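# Seat blue-taped flask in a free shaker clamp

## Task

Put the glass flask with the blue tape into an empty clamp on the shaker so that its base sits fully down in the clamp and the clamp's spring ring wraps its cone. Do not grip it hard, push hard on its rim, or rip the foil covering its mouth. When finished, every other flask must still be seated. Do not bend any clamp legs or pry spring rings off, do not strike any flask hard, and do not let any flask drop more than a few centimetres. Breaking any one of these conditions means failure.

## Robot and tools

Robot: two UR7e-type arms, left_arm and right_arm, each carrying a Robotiq 140 two-finger gripper and a wrist camera. The left gripper's fingers are rigid. The right gripper's fingers can fold at a hinge: parts held near the palm may be held loosely, dropped, or squeezed harder than asked, and fingertips pushed into a surface fold with little resistance. For a firm, predictable grip with right_arm, hold the part in the outer quarter of the pads. Wrist joints are weak (about 12.8 N m of spare torque), so avoid heavy leverage or twisting.

Frames: the scene frame has its origin at table-top height midway between the nominal bases, +z up, +x out over the table, and left_arm on the +y side. Camera image sides do not match arm names. Each arm reports end_effector_position (m), end_effector_quat_wxyz and velocities in its own base frame. The left base is at (-0.059, +0.376, 0) and the right base at (-0.044, -0.364, 0), both nearly unrotated. end_effector_position is the point between the pads when closed. Fingers point along the gripper's +z axis and open and close along its y axis. Fixed cameras and the table use the scene frame.

The 18-number row (used by execute_actions and move) is one flat list covering both arms: left dx, dy, dz, rx, ry, rz, gripper position, force_limit, speed, then the same nine for the right arm. All values lie in [-1, 1]. The six pose numbers are an offset, not a pose: they are measured from that arm's Hand target at the start of the action or move, along the Hand target's own axes. 1.0 equals 0.6 m for dx, dy, dz and 180 degrees for rx, ry, rz, which together form one rotation vector. Every row in a list is counted from that same starting Hand target, not from the row before, and the same offset sent again in a new call moves the arm again. Sending six zeros asks the arm to go back to its current Hand target. Gripper numbers are absolute commands, so repeat the last values to leave a gripper unchanged, because 0 is a real command.

Gripper: position +1 is fully open (140 mm), the pads meet at about -0.8, and -1 closes until the fingers are blocked. force_limit sets squeeze after a slow close: about 14 N at -1, 40 N at 0, 58 N at +1. speed sets finger speed: about 30 mm/s at -1, 140 at 0, 250 at +1. Faster closes squeeze much harder, up to about 116 N on a rigid part. Both start at +1, so for a glass flask use low force_limit and slow speed. object_status: 0 moving, 1 blocked while opening, 2 blocked while closing (what you want after a grip), 3 at target or pads touching. position_measured is in counts: 3 is fully open, 75 is about 100 mm, 139 about 60 mm, 200 about 20 mm, 230 pads touching. To grip harder, raise force_limit and change position slightly, for example -1 to -0.98. To grip softer, open and reclose slowly.

Tools:
- execute_actions(actions, cameras): actions is a list of actions. Each action is a table of up to 15 rows, one row per 1/30 s step, and a short table holds its last row. An empty list returns images and the scene state.
- move(target, speed, blend, stop_force, zero, blocking, cameras): moves each gripper in a straight line toward one row, or through up to 15 rows that are all offsets from the same starting Hand targets. speed is in m/s, from 0.002 to 3.6, default 0.25 (rotation up to twice that in rad/s). blend is a corner radius in m. stop_force is in N, from 3 to 120, one value for both arms; it ends an arm's path when it feels that much push against its motion. Do not use it while the gripper rotates or when leaving a contact. blocking=false cannot be combined with stop_force. Paths do not avoid obstacles, and an arm lags its path more at higher speed. The result adds a move: line such as done, off_target, moving, held or fault, plus limits; an arm not named is done within 3 mm and 2 degrees.
- wait(seconds 0 to 10), stop() to brake a running move, zoom_image(camera, region [x0,y0,x1,y1] px, at most 504 square) for cam_high, cam_left_wrist or cam_right_wrist, zero_wrist_force(arm), read_manual, finished_scene(scene 1 or 2).

Results: Hand target is the last commanded pose after clipping, and the next offset counts from it. The gripper may rest short of it, in which case send the remaining distance. Orientation commands are clipped to within 32 degrees of the current orientation. Wrist force and torque are given in the end effector's axes, and a third line shows the peak since the last result. The Wrist depth line is a 7x7 grid of distances ahead of each wrist camera, where - means no data and clear glass may not register. Joint torques include the arm's own weight. Camera calibration is listed in the result when it changes.

Hazards: a push of about 150 N on an arm, or a joint torque limit, triggers a 10 s fault stop. Stiff arms can fault with even a small overshoot into a firm contact, so approach slowly, ideally with stop_force, and to release a press command a target back past the gripper. Collisions or hard presses between the two arms can end the scene, and a clearance check may hold commands back. Do not route an arm close to its own base. Motors heat while holding loads or stretching, and at 85 °C the arm brakes for 30 to 60 s. Never drop a flask, knock one hard, leave anything off the table, or squeeze the glass hard. Objects can get small random pushes. Call finished_scene only once the flask is seated and stays seated without the robot.

Each tool is called after "Request:" in YAML: its name, and indented under it one key for each argument.

## Session

Request:
execute_actions:
  actions: []

Scene clock: 0.00 s.
left_arm: end_effector_position=(+0.4935, +0.0709, +0.2051) position_measured=3 object_status=3 end_effector_quat_wxyz=(-0.295, +0.295, +0.908, -0.050) | right_arm: end_effector_position=(+0.7914, -0.1517, +0.3381) position_measured=3 object_status=3 end_effector_quat_wxyz=(-0.306, +0.647, +0.055, +0.696)
Joint positions: left_arm=[-0.133 -1.123 1.194 -1.035 -1.563 0.492] | right_arm=[-0.744 -0.715 1.378 -4.259 -0.362 3.902]
Joint velocities: within noise
Joint torques (N m): no reading
Wrist force (N): no reading
Wrist torque (N m): no reading
Wrist force, peak (N): no reading
Wrist depth (mm): cam_left_wrist=[2053 541 600 405 371 344 1126 / 2021 1770 640 392 360 - 310 / 1944 1722 - 370 347 323 301 / 1915 127 394 365 339 321 287 / 87 104 - 349 329 147 114 / - 392 390 340 318 298 94 / - 353 362 326 - 288 278] | cam_right_wrist=[- - 4504 3552 - - - / - - 4003 3603 3655 2402 2357 / 2547 - 4203 3880 3002 2573 1789 / - 125 4203 1648 2067 138 1704 / - 117 1764 1466 3039 145 97 / - - 3318 2834 2156 1986 102 / - 3039 2473 2102 1828 1659 -]
Hand target: left_arm +0.4935, +0.0709, +0.2051; -0.295, +0.295, +0.908, -0.050 | right_arm +0.7914, -0.1517, +0.3381; -0.306, +0.647, +0.055, +0.696
Tool commands: left_gripper/position=+1.0 left_gripper/force_limit=+1.0 left_gripper/speed=+1.0 right_gripper/position=+1.0 right_gripper/force_limit=+1.0 right_gripper/speed=+1.0

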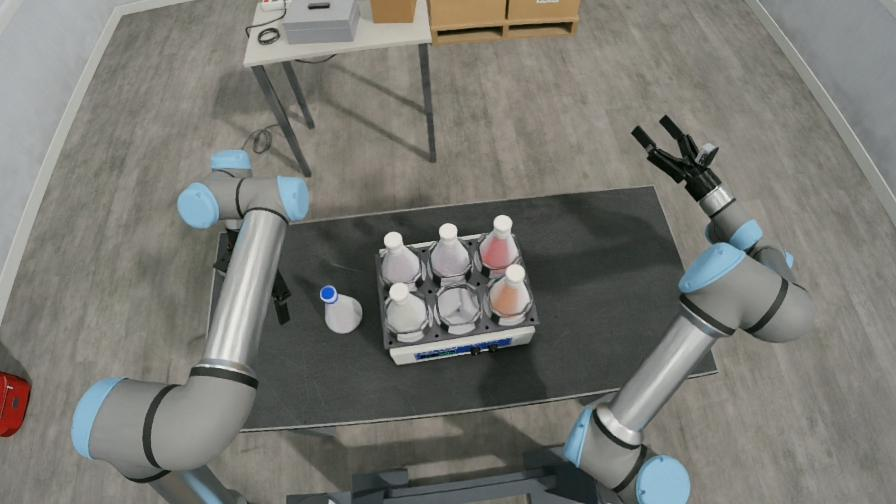

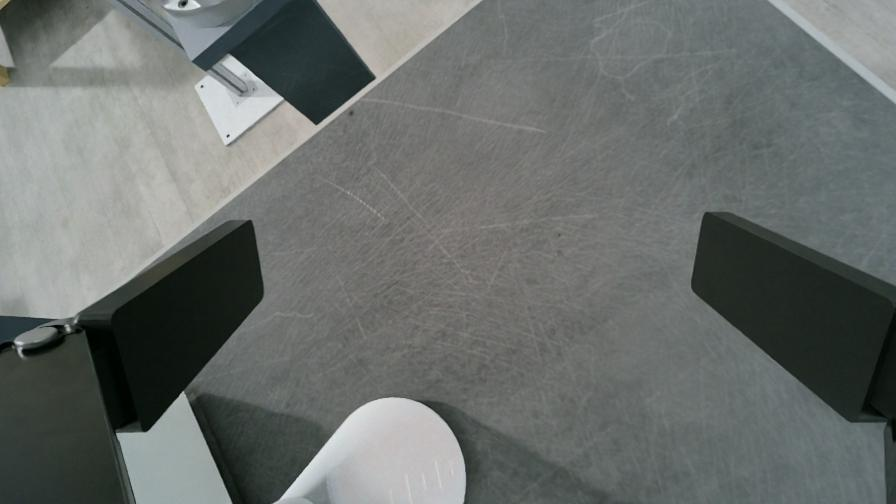

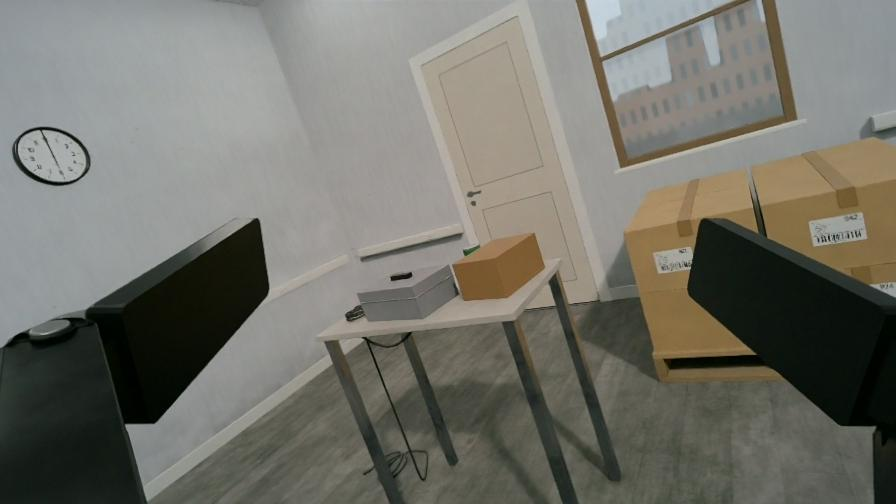

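Request:
zoom_image:
  camera: "cam_high"
  region: [300, 200, 560, 370]

Request:
zoom_image:
  camera: "cam_left_wrist"
  region: [250, 300, 500, 504]

Scaled by 1.938 from the camera's 896x504 image, which has a finer 1280x720 frame.

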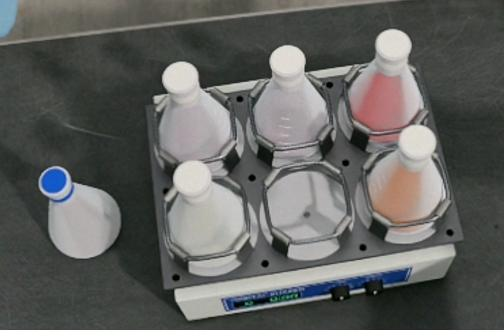

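Scaled by 2.016 from the camera's 896x504 image, which has a finer 1280x720 frame.

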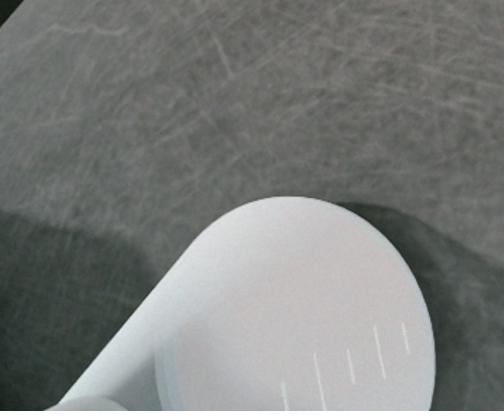

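Request:
move:
  target:
    - [0.0843,-0.0442,-0.137,0,0,0,1,-1,-1,0,0,0,0,0,0,1,1,1]
    - [-0.1007,-0.2187,-0.1845,-0.1025,-0.1633,0.0483,1,-1,-1,0,0,0,0,0,0,1,1,1]
  blend: [0.03,0]
  cameras: ["all"]

Scene clock: 21.37 s.
left_arm: end_effector_position=(+0.5291, -0.0802, +0.3002) position_measured=3 object_status=3 end_effector_quat_wxyz=(-0.001, +0.382, +0.924, +0.000) | right_arm: end_effector_position=(+0.7914, -0.1517, +0.3381) position_measured=3 object_status=3 end_effector_quat_wxyz=(-0.306, +0.647, +0.055, +0.696)
Joint positions: left_arm=[-0.402 -1.505 1.442 -1.505 -1.571 0.382] | right_arm=[-0.744 -0.715 1.378 -4.259 -0.362 3.902]
Joint torques (N m): left_arm=[4.7 -21.7 -20.54 -4.62 -0.82 0.48] | right_arm=[-1.27 -55.49 -16.08 0.52 -1.02 -0.02]
Wrist force (N): left_arm=[-0.5 0.0 0.0] | right_arm=[0.0 0.1 0.0]
Wrist torque (N m): left_arm=[0.02 0.28 0.15] | right_arm=[0.02 0.00 0.00]
Wrist force, peak (N): left_arm=[-1.9 1.0 2.4] | right_arm=[0.0 0.2 -0.6]
Wrist depth (mm): cam_left_wrist=[1258 398 394 397 402 396 393 / 1316 417 414 409 417 415 433 / 446 325 433 264 436 434 434 / 460 127 360 459 457 137 453 / 87 112 322 424 486 479 114 / - 316 331 348 508 1635 98 / - 349 350 536 1699 1758 -] | cam_right_wrist=[- - 3603 3408 - 2522 - / - - - 3503 3655 - - / 2967 3039 - 3764 2802 2402 1776 / - 125 - 1576 3408 135 1557 / - 117 3941 1458 3002 2084 97 / - - 3455 2741 2293 1940 101 / - 2834 2522 - 1716 1659 -]
Hand target: left_arm +0.5291, -0.0803, +0.3001; -0.001, +0.382, +0.924, +0.000 | right_arm +0.7914, -0.1517, +0.3381; -0.306, +0.647, +0.055, +0.696
Off the commanded pose: left_arm 0.000 m, 0 deg | right_arm 0.000 m, 0 deg.
move: done
camera_calibration:
cam_left_wrist: T_world_to_cam=[[0.726162, 0.687492, -0.00654587, -0.314835], [0.65135, -0.684877, 0.32663, -0.490779], [0.220073, -0.24145, -0.945129, 0.294253], [0, 0, 0, 1]] pos_world=[0.483533, -0.0486285, 0.43635]

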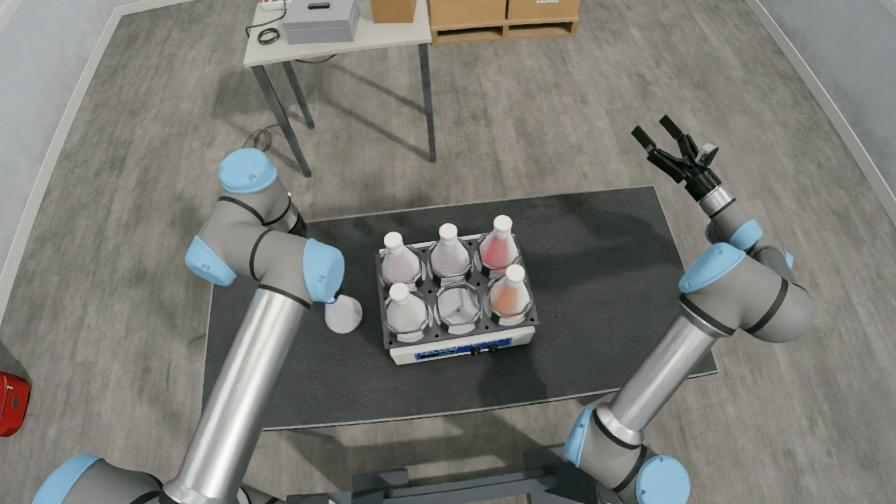

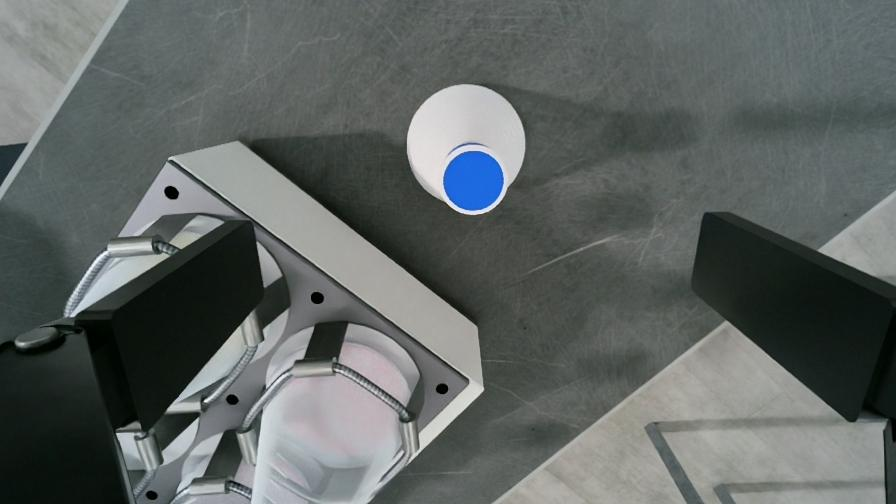

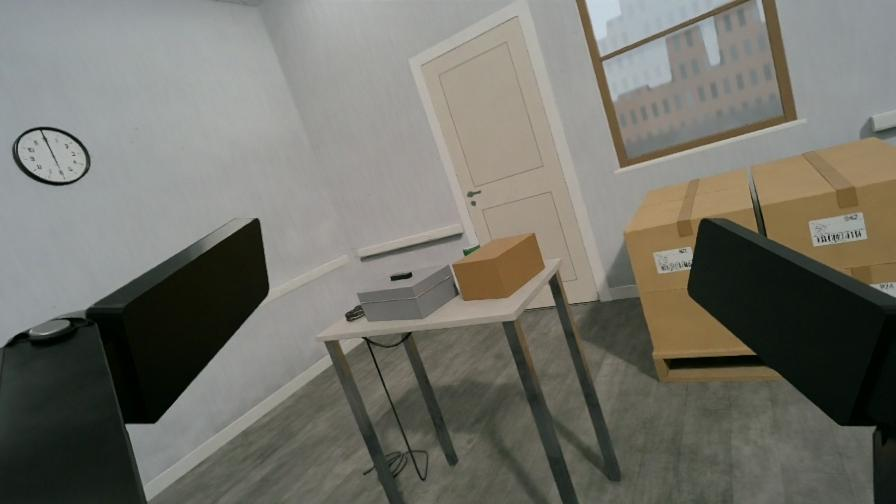

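Request:
zoom_image:
  camera: "cam_left_wrist"
  region: [380, 60, 560, 230]

Request:
zoom_image:
  camera: "cam_left_wrist"
  region: [50, 180, 490, 504]

Request:
zoom_image:
  camera: "cam_high"
  region: [370, 205, 550, 330]

Scaled by 2.800 from the camera's 896x504 image, which has a finer 1280x720 frame.

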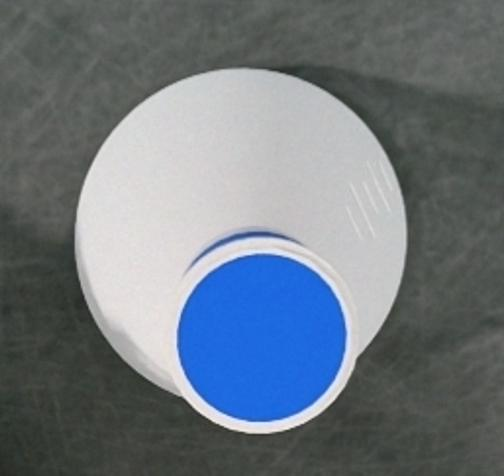

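Scaled by 1.145 from the camera's 896x504 image, which has a finer 1280x720 frame.

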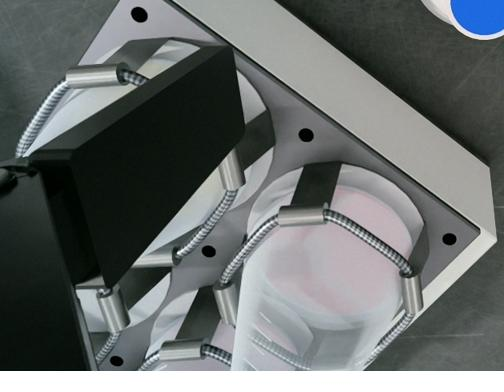

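Scaled by 2.800 from the camera's 896x504 image, which has a finer 1280x720 frame.

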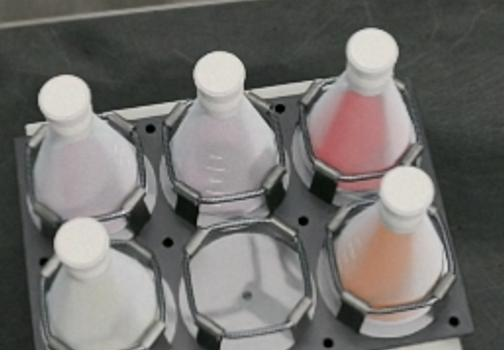

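Request:
move:
  target: [0.151,0.0023,0.175,0,-0.278,0,1,-1,-1,0,0,0,0,0,0,1,1,1]
  cameras: ["cam_high","cam_left_wrist"]

Request:
zoom_image:
  camera: "cam_left_wrist"
  region: [330, 60, 600, 360]

Scene clock: 39.77 s.
left_arm: end_effector_position=(+0.4658, -0.0152, +0.1953) position_measured=3 object_status=3 end_effector_quat_wxyz=(+0.390, +0.346, +0.838, -0.162) | right_arm: end_effector_position=(+0.7914, -0.1517, +0.3381) position_measured=3 object_status=3 end_effector_quat_wxyz=(-0.306, +0.647, +0.055, +0.696)
Joint positions: left_arm=[0.065 -1.753 2.432 -2.915 -2.183 0.632] | right_arm=[-0.744 -0.715 1.378 -4.259 -0.362 3.902]
Joint torques (N m): left_arm=[3.9 -19.61 -15.15 -5.46 -2.4 1.17] | right_arm=[-0.72 -55.71 -16.28 0.58 -0.99 0.03]
Wrist force (N): left_arm=[-0.2 -0.7 0.6] | right_arm=[0.1 0.0 -0.2]
Wrist torque (N m): left_arm=[-0.31 0.30 -0.23] | right_arm=[-0.01 -0.02 0.00]
Wrist force, peak (N): left_arm=[-2.2 -0.6 -0.9] | right_arm=[0.2 0.3 -0.6]
Wrist depth (mm): cam_left_wrist=[296 293 303 - 303 304 308 / 354 298 353 388 374 370 374 / 274 286 333 427 477 2444 2541 / 285 130 333 370 2789 136 2916 / - 111 348 367 2851 1323 114 / - 411 3666 5237 4424 3422 94 / - 864 3719 4935 3666 3333 -] | cam_right_wrist=[- 3655 - 3363 3408 - - / - 3503 - 3503 3552 3233 - / 2600 3455 - 3880 2933 2335 1789 / - 126 - 1492 3318 135 1681 / - 117 1739 1466 3002 144 97 / - - 4003 2771 2252 2034 101 / - 2899 2473 2084 1801 1648 -]
Hand target: left_arm +0.4658, -0.0152, +0.1953; +0.390, +0.346, +0.838, -0.162 | right_arm +0.7914, -0.1517, +0.3381; -0.306, +0.647, +0.055, +0.696
Off the commanded pose: left_arm 0.000 m, 0 deg | right_arm 0.000 m, 0 deg.
move: done
camera_calibration:
cam_left_wrist: T_world_to_cam=[[0.72221, 0.691462, 0.0171404, -0.317025], [0.235288, -0.268903, 0.933986, -0.289212], [0.650425, -0.670501, -0.356897, -0.0970337], [0, 0, 0, 1]] pos_world=[0.36012, 0.0763791, 0.240923]
Images, in order (width x height): cam_high 896x504, cam_left_wrist 896x504.

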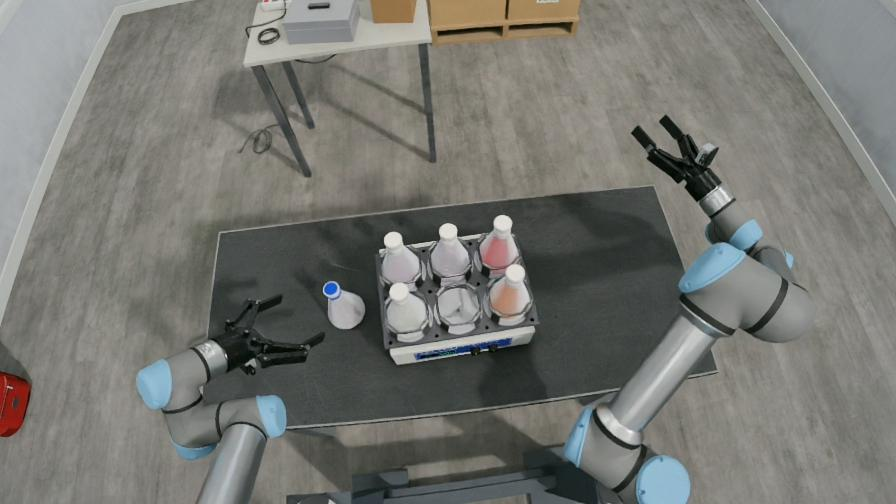

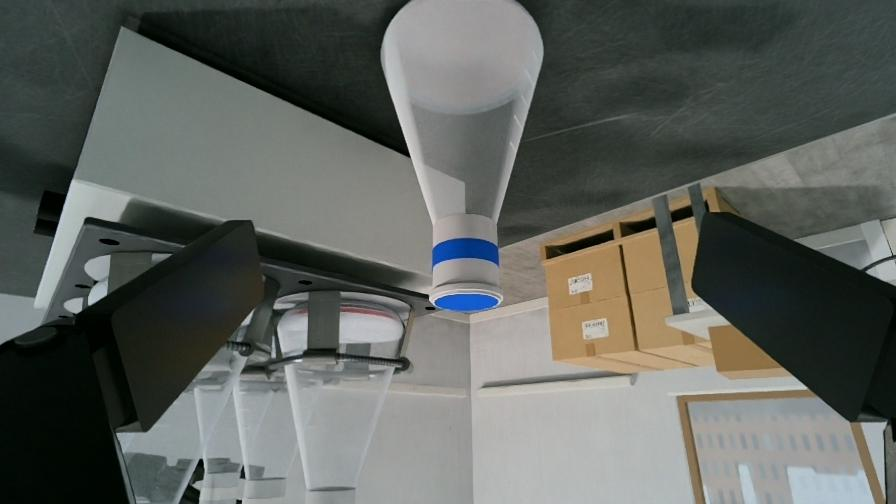

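Scaled by 1.680 from the camera's 896x504 image, which has a finer 1280x720 frame.

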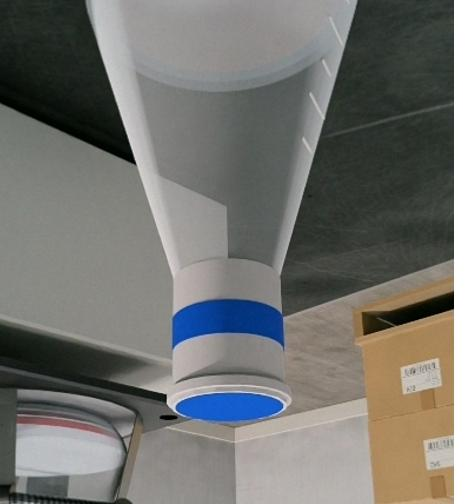

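Request:
move:
  target: [0.0152,-0.0018,-0.0068,0,-0.111,0,0.17,-1,0,0,0,0,0,0,0,1,1,1]
  cameras: ["cam_left_wrist"]

Request:
zoom_image:
  camera: "cam_left_wrist"
  region: [330, 60, 600, 360]

Scene clock: 58.67 s.
left_arm: end_effector_position=(+0.4586, -0.0095, +0.1909) position_measured=108 object_status=3 end_effector_quat_wxyz=(+0.529, +0.313, +0.757, -0.219) end_effector_velocity=(+0.000, +0.000, +0.002) end_effector_angular_velocity=(+0.001, -0.006, +0.000) | right_arm: end_effector_position=(+0.7914, -0.1517, +0.3381) position_measured=3 object_status=3 end_effector_quat_wxyz=(-0.306, +0.647, +0.055, +0.696)
Joint positions: left_arm=[0.233 -1.37 2.552 -3.714 -2.497 0.508] | right_arm=[-0.744 -0.715 1.378 -4.259 -0.362 3.902]
Joint velocities: left_arm=[0.001 0 -0.001 -0.005 -0.001 0] | right_arm=[within noise]
Joint torques (N m): left_arm=[-6.26 -11.75 -18.13 -4.92 -2.47 -0.51] | right_arm=[-0.59 -54.69 -15.78 0.55 -0.99 0.03]
Wrist force (N): left_arm=[0.0 -1.1 1.4] | right_arm=[0.0 -0.1 -0.2]
Wrist torque (N m): left_arm=[-0.50 0.24 -0.11] | right_arm=[-0.02 0.01 0.00]
Wrist force, peak (N): left_arm=[0.7 -1.0 1.5] | right_arm=[0.1 0.4 -0.4]
Wrist depth (mm): cam_left_wrist=[245 273 328 382 392 401 2444 / 244 279 326 408 538 2251 2516 / 291 293 342 367 2646 1380 1116 / 500 370 131 381 141 115 3422 / 920 89 112 5346 4842 106 85 / - - 385 5032 - - - / - - - 5703 - - -] | cam_right_wrist=[2497 - 3880 3503 - - - / 2119 - - - 3114 - - / - - - 4003 3233 2232 1801 / - 125 - 1528 3408 135 1693 / - 117 1896 1449 2683 2119 101 / - - 3503 2802 2272 2050 101 / - 2771 2425 2050 1896 1670 -]
Hand target: left_arm +0.4586, -0.0096, +0.1910; +0.529, +0.313, +0.757, -0.219 | right_arm +0.7914, -0.1517, +0.3381; -0.306, +0.647, +0.055, +0.696
Off the commanded pose: left_arm 0.000 m, 0 deg | right_arm 0.000 m, 0 deg.
move: done
camera_calibration:
cam_left_wrist: T_world_to_cam=[[0.716894, 0.696773, 0.0238919, -0.314471], [-0.00574504, -0.0283641, 0.999581, -0.181621], [0.697159, -0.716731, -0.016331, -0.177052], [0, 0, 0, 1]] pos_world=[0.347832, 0.0870652, 0.186167]
Images, in order (width x height): cam_left_wrist 896x504.

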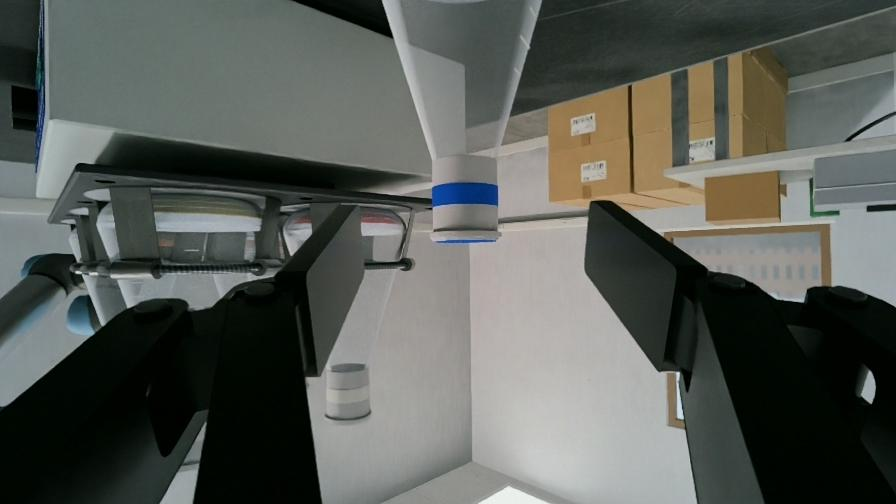

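Scaled by 1.680 from the camera's 896x504 image, which has a finer 1280x720 frame.

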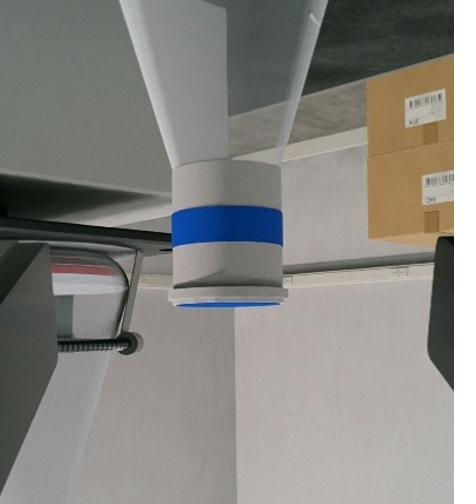

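Request:
move:
  target: [0.0043,0,0.1658,0,0,0,0.17,-1,0,0,0,0,0,0,0,1,1,1]
  speed: 0.12
  cameras: ["cam_left_wrist","cam_high"]

Request:
zoom_image:
  camera: "cam_left_wrist"
  region: [330, 60, 600, 360]

Scene clock: 67.83 s.
left_arm: end_effector_position=(+0.5241, -0.0750, +0.1543) position_measured=108 object_status=3 end_effector_quat_wxyz=(+0.529, +0.313, +0.757, -0.219) | right_arm: end_effector_position=(+0.7914, -0.1517, +0.3381) position_measured=3 object_status=3 end_effector_quat_wxyz=(-0.306, +0.647, +0.055, +0.696)
Joint positions: left_arm=[-0.006 -1.158 2.47 -3.979 -2.291 0.326] | right_arm=[-0.744 -0.715 1.378 -4.259 -0.362 3.902]
Joint torques (N m): left_arm=[2.53 -33.74 -6.73 -1.14 -0.98 0.42] | right_arm=[-0.5 -55.18 -16.02 0.59 -1.06 0.08]
Wrist force (N): left_arm=[-0.1 -1.2 1.4] | right_arm=[0.1 0.1 -0.1]
Wrist torque (N m): left_arm=[-0.51 0.25 -0.12] | right_arm=[0.01 -0.03 0.00]
Wrist force, peak (N): left_arm=[-0.2 -1.1 3.2] | right_arm=[0.0 0.2 -0.6]
Wrist depth (mm): cam_left_wrist=[184 211 252 295 321 341 345 / 183 210 250 313 2491 2231 2491 / 188 215 251 303 2820 2231 1047 / 198 231 131 143 148 115 2759 / - 89 112 145 - 106 85 / - - 4073 4424 - - - / - - 313 2701 4139 - -] | cam_right_wrist=[- - 3552 3655 3114 2449 - / - - - 3455 3039 - - / 3002 - 4504 3709 3880 2683 1801 / 2933 125 - 1841 3275 138 1704 / - 117 3880 1475 2967 145 97 / - - 3192 2771 2314 - 102 / - 2866 2449 2232 1739 1693 -]
Hand target: left_arm +0.5241, -0.0750, +0.1544; +0.529, +0.313, +0.757, -0.219 | right_arm +0.7914, -0.1517, +0.3381; -0.306, +0.647, +0.055, +0.696
Off the commanded pose: left_arm 0.000 m, 0 deg | right_arm 0.000 m, 0 deg.
move: done
camera_calibration:
cam_left_wrist: T_world_to_cam=[[0.717041, 0.696624, 0.0238211, -0.315032], [-0.00577018, -0.0282416, 0.999584, -0.146508], [0.697007, -0.71688, -0.0162307, -0.270136], [0, 0, 0, 1]] pos_world=[0.413333, 0.0216658, 0.149567]
Images, in order (width x height): cam_high 896x504, cam_left_wrist 896x504.

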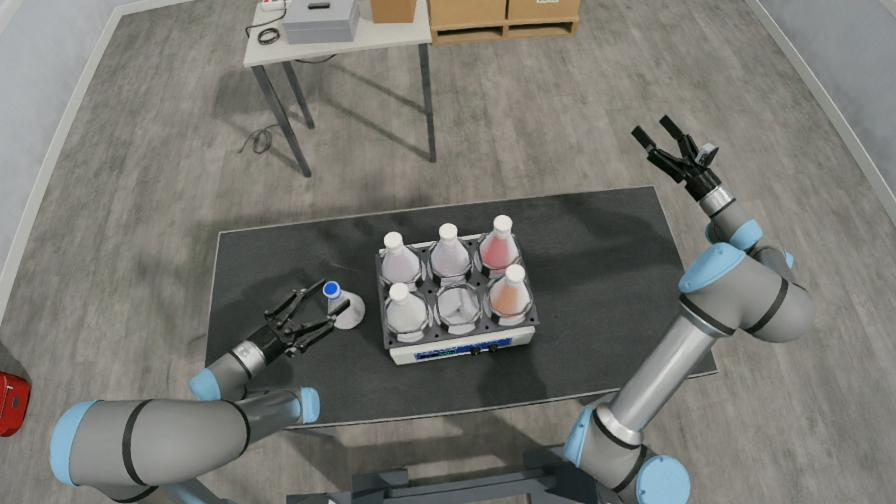

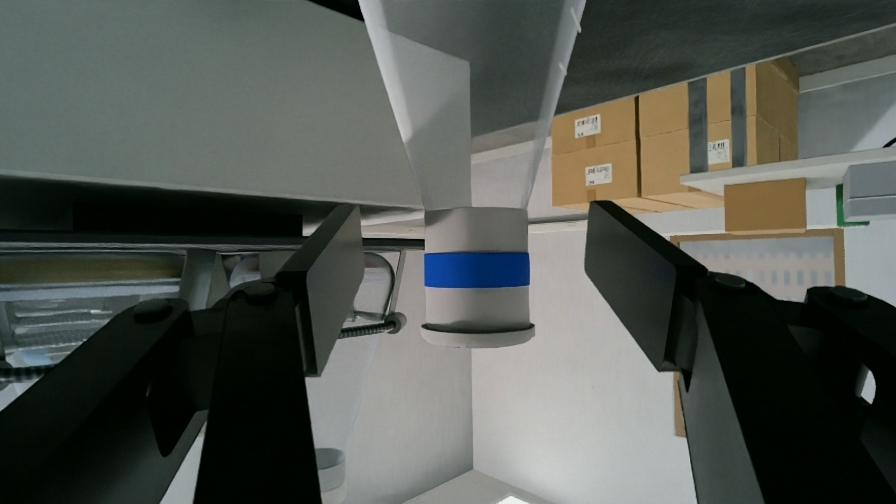

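Scaled by 1.680 from the camera's 896x504 image, which has a finer 1280x720 frame.

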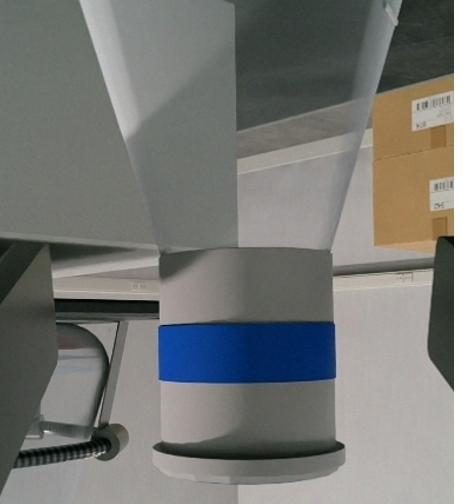

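Request:
move:
  target:
    - [0,0,0.018,0,0,0,0.17,-1,0,0,0,0,0,0,0,1,1,1]
    - [0,0,0.018,0,0,0,-1,-1,-1,0,0,0,0,0,0,1,1,1]
  speed: 0.1
  cameras: ["cam_left_wrist"]

Scene clock: 73.13 s.
left_arm: end_effector_position=(+0.5313, -0.0821, +0.1507) position_measured=177 object_status=2 end_effector_quat_wxyz=(+0.529, +0.313, +0.757, -0.219) | right_arm: end_effector_position=(+0.7914, -0.1517, +0.3381) position_measured=3 object_status=3 end_effector_quat_wxyz=(-0.306, +0.647, +0.055, +0.696)
Joint positions: left_arm=[-0.028 -1.138 2.457 -3.994 -2.272 0.313] | right_arm=[-0.744 -0.715 1.378 -4.259 -0.362 3.902]
Joint torques (N m): left_arm=[11.29 -39.52 -3.3 -1.09 -1.61 0.95] | right_arm=[-0.58 -54.56 -17.06 0.54 -1 0.09]
Wrist force (N): left_arm=[0.2 -1.0 1.1] | right_arm=[0.0 0.1 -0.3]
Wrist torque (N m): left_arm=[-0.46 0.29 -0.11] | right_arm=[0.01 0.00 0.00]
Wrist force, peak (N): left_arm=[-0.5 -1.2 1.7] | right_arm=[-0.1 0.1 -0.5]
Wrist depth (mm): cam_left_wrist=[179 204 243 295 308 313 320 / 178 203 243 302 505 2103 3333 / 185 207 249 294 2701 2231 1052 / 238 262 254 133 139 - - / 349 220 89 132 92 81 2883 / - 71 - - - - 68 / - 67 - - - - -] | cam_right_wrist=[- - - 3363 - - - / - - - 3455 3275 - - / - - - 3408 3002 2425 1789 / - 125 - 1576 1547 138 1681 / - 117 3764 1433 2967 145 97 / - - 3455 3002 2174 1970 101 / - 2741 2473 2156 1955 1659 -]
Hand target: left_arm +0.5313, -0.0821, +0.1507; +0.529, +0.313, +0.757, -0.219 | right_arm +0.7914, -0.1517, +0.3381; -0.306, +0.647, +0.055, +0.696
Off the commanded pose: left_arm 0.000 m, 0 deg | right_arm 0.000 m, 0 deg.
move: done
camera_calibration:
cam_left_wrist: T_world_to_cam=[[0.716989, 0.696675, 0.0238936, -0.31508], [-0.00588961, -0.0282211, 0.999584, -0.142921], [0.69706, -0.716832, -0.0161311, -0.280414], [0, 0, 0, 1]] pos_world=[0.420533, 0.0144655, 0.145866]
Images, in order (width x height): cam_left_wrist 896x504.

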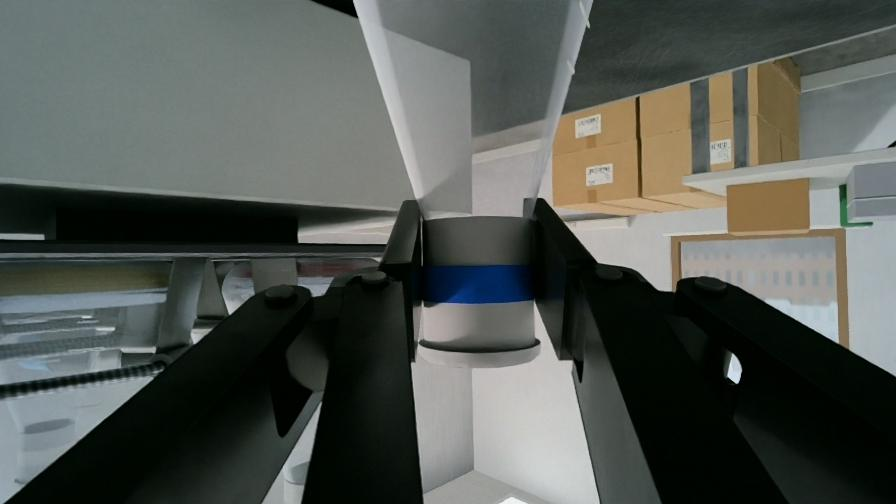

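Request:
move:
  target:
    - [-0.0783,0,-0.0285,0,0,0,-1,-1,-1,0,0,0,0,0,0,1,1,1]
    - [-0.517,0,-0.188,0,0,0,-1,-1,-1,0,0,0,0,0,0,1,1,1]
  speed: [0.06,0.2]
  blend: [0.02,0]
  cameras: ["cam_left_wrist","cam_high"]

Request:
zoom_image:
  camera: "cam_high"
  region: [370, 205, 550, 370]

Scene clock: 79.80 s.
left_arm: end_effector_position=(+0.5319, -0.0825, +0.4807) position_measured=177 object_status=2 end_effector_quat_wxyz=(+0.529, +0.313, +0.757, -0.219) | right_arm: end_effector_position=(+0.7914, -0.1517, +0.3381) position_measured=3 object_status=3 end_effector_quat_wxyz=(-0.306, +0.647, +0.055, +0.696)
Joint positions: left_arm=[-0.029 -1.829 2.021 -2.868 -2.271 0.313] | right_arm=[-0.744 -0.715 1.378 -4.259 -0.362 3.902]
Joint torques (N m): left_arm=[-8.21 -3.37 -32.54 -1.69 -0.08 -0.81] | right_arm=[-0.55 -54.56 -16.81 0.66 -1.08 0.07]
Wrist force (N): left_arm=[2.2 -1.4 2.0] | right_arm=[0.0 0.0 -0.2]
Wrist torque (N m): left_arm=[-0.57 0.24 -0.11] | right_arm=[0.00 0.00 0.00]
Wrist force, peak (N): left_arm=[3.5 -1.3 2.8] | right_arm=[0.2 0.1 -0.6]
Wrist depth (mm): cam_left_wrist=[2592 515 3208 5460 2673 1518 1052 / 867 2673 3719 4424 2759 2354 1426 / 830 882 4139 3830 3333 3248 2541 / 2646 - - 132 137 - - / - - 89 131 92 81 2759 / - 71 - - - - 68 / - 67 - 4277 - - -] | cam_right_wrist=[3002 - - 3152 - - - / 2899 3603 - 3318 3941 2834 - / 2627 3275 4348 - 3002 2084 1814 / - 125 - 1528 3318 135 1704 / - 117 1681 1433 3192 135 97 / - - 3233 3233 2272 2018 102 / - 2866 2627 1882 1789 1638 -]
Hand target: left_arm +0.5319, -0.0825, +0.4807; +0.529, +0.313, +0.757, -0.219 | right_arm +0.7914, -0.1517, +0.3381; -0.306, +0.647, +0.055, +0.696
Off the commanded pose: left_arm 0.000 m, 0 deg | right_arm 0.000 m, 0 deg.
move: done
camera_calibration:
cam_left_wrist: T_world_to_cam=[[0.716985, 0.696674, 0.0240366, -0.323255], [-0.00606061, -0.0282502, 0.999583, -0.472814], [0.697062, -0.716832, -0.0160327, -0.27577], [0, 0, 0, 1]] pos_world=[0.421133, 0.0141656, 0.475966]
Images, in order (width x height): cam_high 896x504, cam_left_wrist 896x504.

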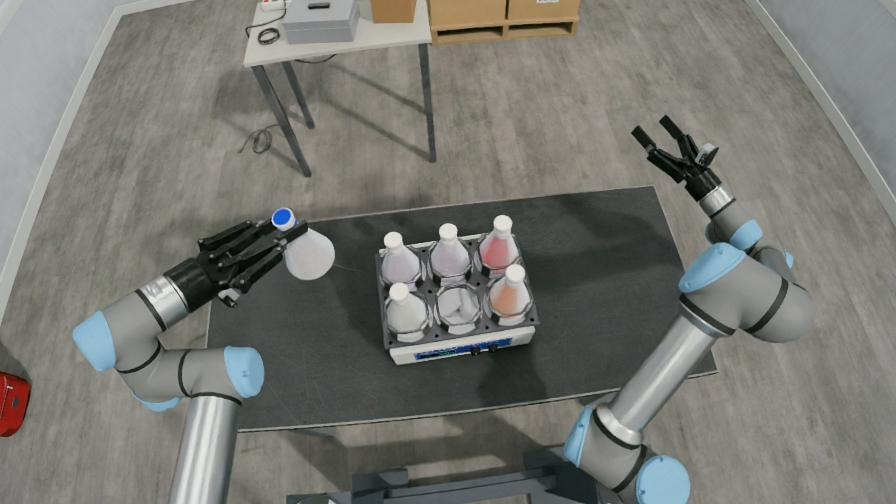

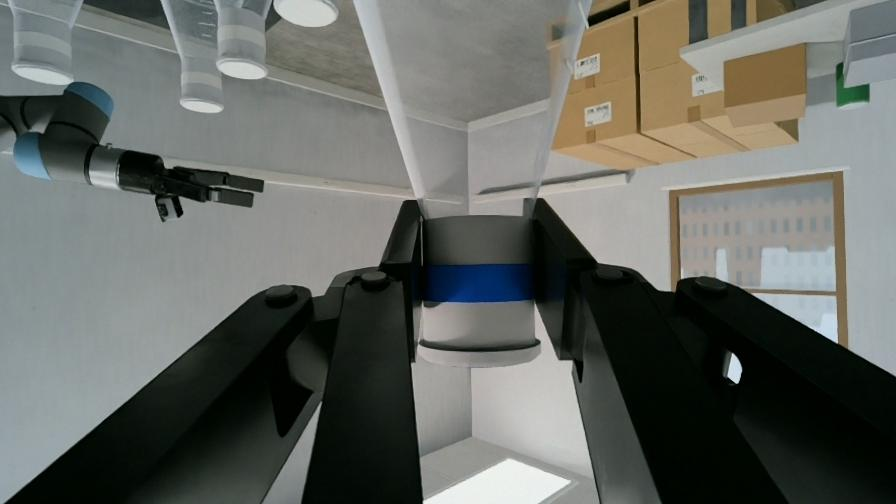

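Scaled by 2.800 from the camera's 896x504 image, which has a finer 1280x720 frame.

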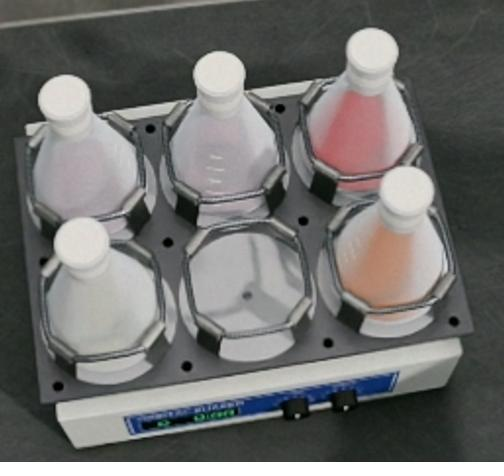

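Request:
move:
  target: [-0.0986,-0.4201,0.2706,-0.1306,0,-0.0475,-1,-1,-1,0,0,0,0,0,0,1,1,1]
  speed: 0.25
  cameras: ["cam_left_wrist","cam_high"]

Request:
zoom_image:
  camera: "cam_high"
  region: [370, 205, 550, 370]

Scene clock: 92.50 s.
left_arm: end_effector_position=(+0.4761, -0.3828, +0.4807) position_measured=177 object_status=2 end_effector_quat_wxyz=(+0.564, +0.142, +0.807, -0.099) | right_arm: end_effector_position=(+0.7914, -0.1517, +0.3381) position_measured=3 object_status=3 end_effector_quat_wxyz=(-0.306, +0.647, +0.055, +0.696)
Joint positions: left_arm=[-1.346 -1.861 2.027 -2.713 -0.661 -0.49] | right_arm=[-0.744 -0.715 1.378 -4.259 -0.362 3.902]
Joint torques (N m): left_arm=[-10.4 -3.4 -31.14 -3.12 3.34 -0.79] | right_arm=[-0.45 -54.76 -16.27 0.57 -1.1 0.22]
Wrist force (N): left_arm=[2.0 -0.9 1.9] | right_arm=[0.0 0.0 -0.3]
Wrist torque (N m): left_arm=[-0.46 0.28 -0.12] | right_arm=[0.00 -0.01 0.01]
Wrist force, peak (N): left_arm=[2.0 -5.4 2.2] | right_arm=[0.2 0.4 -0.4]
Wrist depth (mm): cam_left_wrist=[2820 3055 3422 2759 2566 2851 1210 / 539 2619 3948 2950 2566 1395 1418 / 528 4073 5968 3377 3515 3248 3130 / - 3422 5032 131 137 3130 2984 / 2883 - 89 131 92 81 3130 / - 71 - 4207 - - 68 / - 67 - - - - -] | cam_right_wrist=[2771 - - 3363 - - - / 3318 - 4585 3363 3408 3455 - / 2655 - 5254 3821 3114 2497 1789 / - 126 - 1501 3363 135 1693 / - 117 1627 1449 3233 2119 97 / - - 3318 2834 2067 1986 101 / - 2834 2473 2156 1776 1659 -]
Hand target: left_arm +0.4761, -0.3829, +0.4806; +0.564, +0.142, +0.807, -0.099 | right_arm +0.7914, -0.1517, +0.3381; -0.306, +0.647, +0.055, +0.696
Off the commanded pose: left_arm 0.000 m, 0 deg | right_arm 0.000 m, 0 deg.
move: done
camera_calibration:
cam_left_wrist: T_world_to_cam=[[0.35504, 0.934526, 0.0246524, 0.189109], [0.00633791, -0.028776, 0.999566, -0.487727], [0.93483, -0.35473, -0.0161396, -0.426759], [0, 0, 0, 1]] pos_world=[0.334897, -0.342146, 0.475966]
Images, in order (width x height): cam_high 896x504, cam_left_wrist 896x504.

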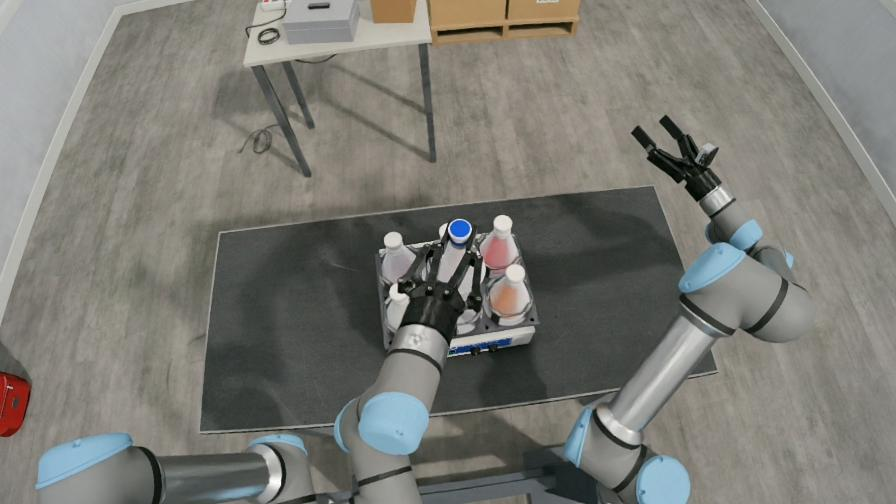

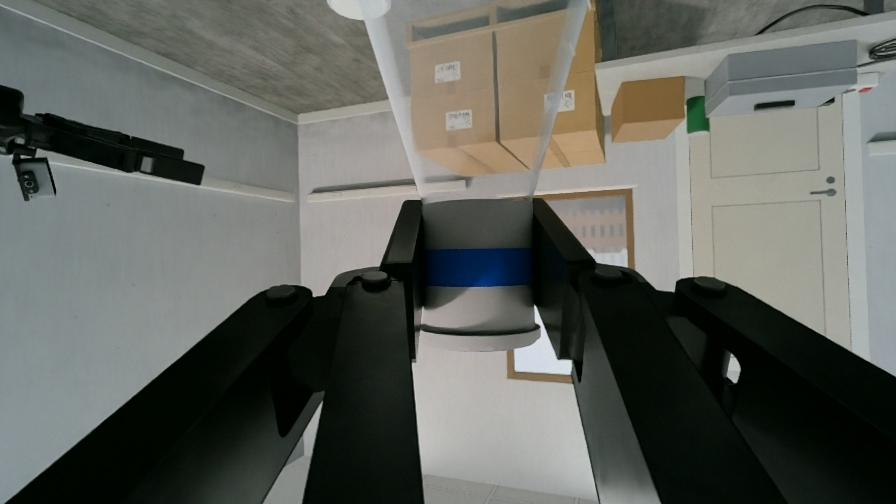

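Scaled by 2.800 from the camera's 896x504 image, which has a finer 1280x720 frame.

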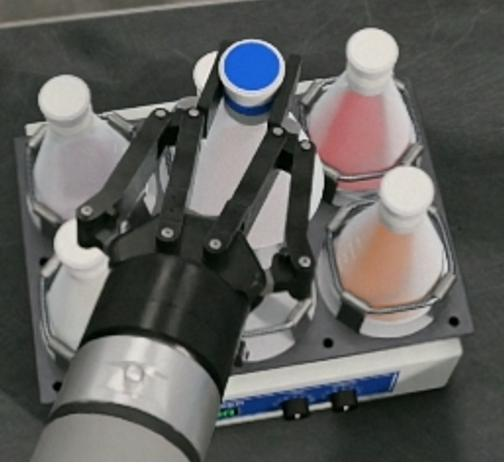

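Request:
move:
  target: [0.2153,0.0113,0.0908,0,0,0,-1,-1,-1,0,0,0,0,0,0,1,1,1]
  speed: 0.15
  cameras: ["cam_left_wrist","cam_high"]

Request:
zoom_image:
  camera: "cam_high"
  region: [370, 205, 550, 370]

Request:
zoom_image:
  camera: "cam_left_wrist"
  region: [200, 0, 700, 280]

Scene clock: 98.63 s.
left_arm: end_effector_position=(+0.4849, -0.3788, +0.3406) position_measured=177 object_status=2 end_effector_quat_wxyz=(+0.564, +0.142, +0.807, -0.099) | right_arm: end_effector_position=(+0.7914, -0.1517, +0.3381) position_measured=3 object_status=3 end_effector_quat_wxyz=(-0.306, +0.647, +0.055, +0.696)
Joint positions: left_arm=[-1.317 -1.702 2.298 -3.163 -0.685 -0.464] | right_arm=[-0.744 -0.715 1.378 -4.259 -0.362 3.902]
Joint torques (N m): left_arm=[-8.12 -15.29 -13.02 -1.01 0.99 -0.81] | right_arm=[-0.88 -54.42 -17.48 0.59 -1 0.19]
Wrist force (N): left_arm=[-11.3 -2.8 -4.4] | right_arm=[0.1 0.2 -0.3]
Wrist torque (N m): left_arm=[-0.29 0.46 -0.48] | right_arm=[0.03 -0.02 0.00]
Wrist force, peak (N): left_arm=[-13.9 -2.4 -5.2] | right_arm=[0.1 0.3 -0.6]
Wrist depth (mm): cam_left_wrist=[2444 2789 2421 2701 2421 2851 2916 / 153 167 4139 2730 2467 1365 175 / 152 160 4424 2759 219 1624 175 / 524 618 4073 128 131 3515 3290 / - - 89 127 92 81 3092 / - 71 - 4842 - - 68 / - 67 - - - - -] | cam_right_wrist=[- - - 4003 - - - / - 3603 - 3455 - - 2335 / 2473 3455 - 3709 2866 2402 1828 / - 126 3764 3455 3408 135 1704 / - 117 1716 1501 2967 145 97 / - - 3318 2771 2314 2018 102 / - 2771 2899 2119 1814 1670 -]
Hand target: left_arm +0.4848, -0.3788, +0.3406; +0.564, +0.142, +0.807, -0.099 | right_arm +0.7914, -0.1517, +0.3381; -0.306, +0.647, +0.055, +0.696
Off the commanded pose: left_arm 0.000 m, 0 deg | right_arm 0.000 m, 0 deg.
move: done
camera_calibration:
cam_left_wrist: T_world_to_cam=[[0.354956, 0.93455, 0.0249322, 0.185585], [0.00643139, -0.0291092, 0.999556, -0.347767], [0.934861, -0.354638, -0.0163429, -0.43561], [0, 0, 0, 1]] pos_world=[0.343596, -0.338046, 0.335866]
Images, in order (width x height): cam_high 896x504, cam_left_wrist 896x504.

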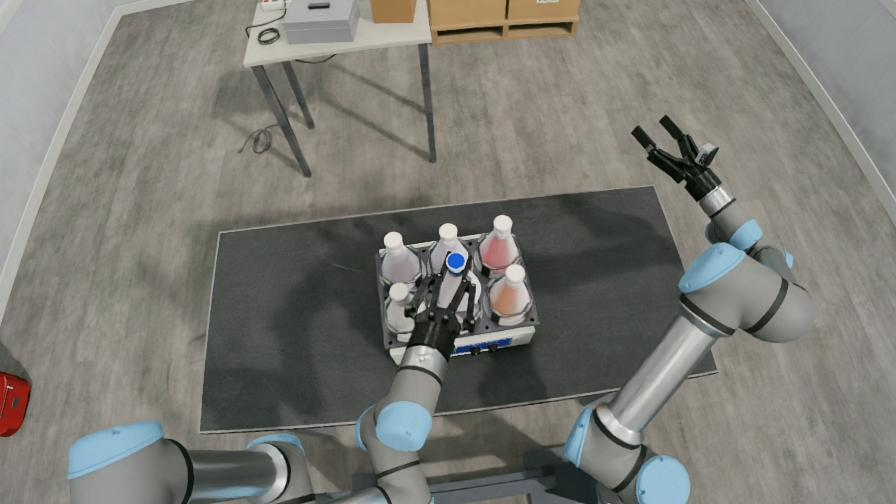

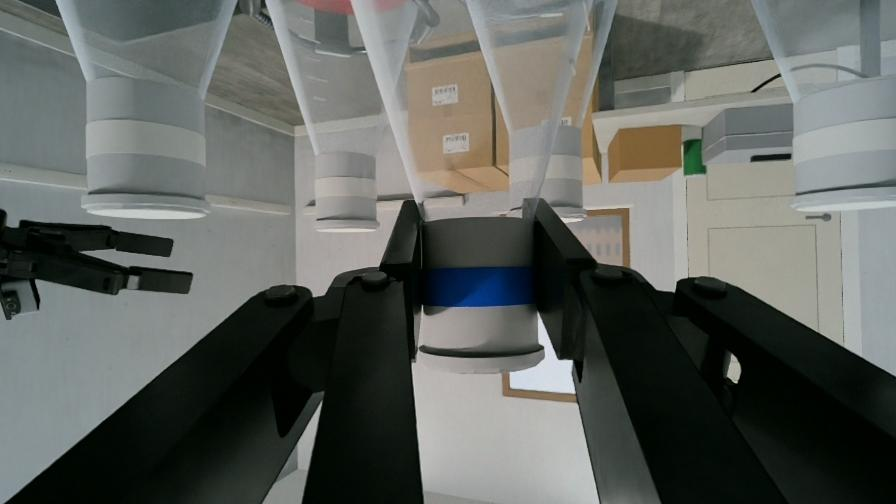

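Scaled by 2.800 from the camera's 896x504 image, which has a finer 1280x720 frame.

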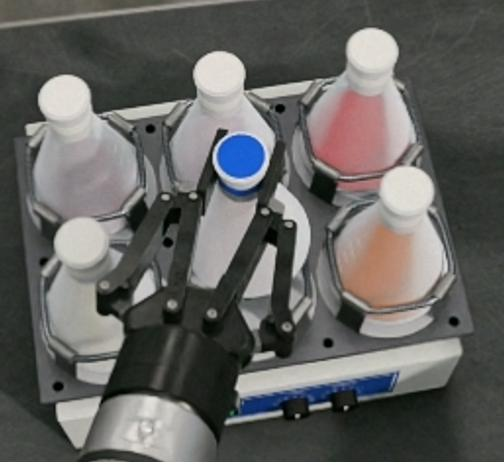

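Scaled by 1.008 from the camera's 896x504 image, which has a finer 1280x720 frame.

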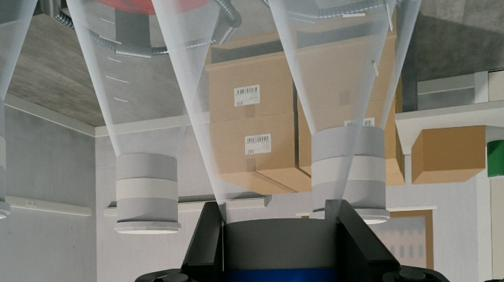

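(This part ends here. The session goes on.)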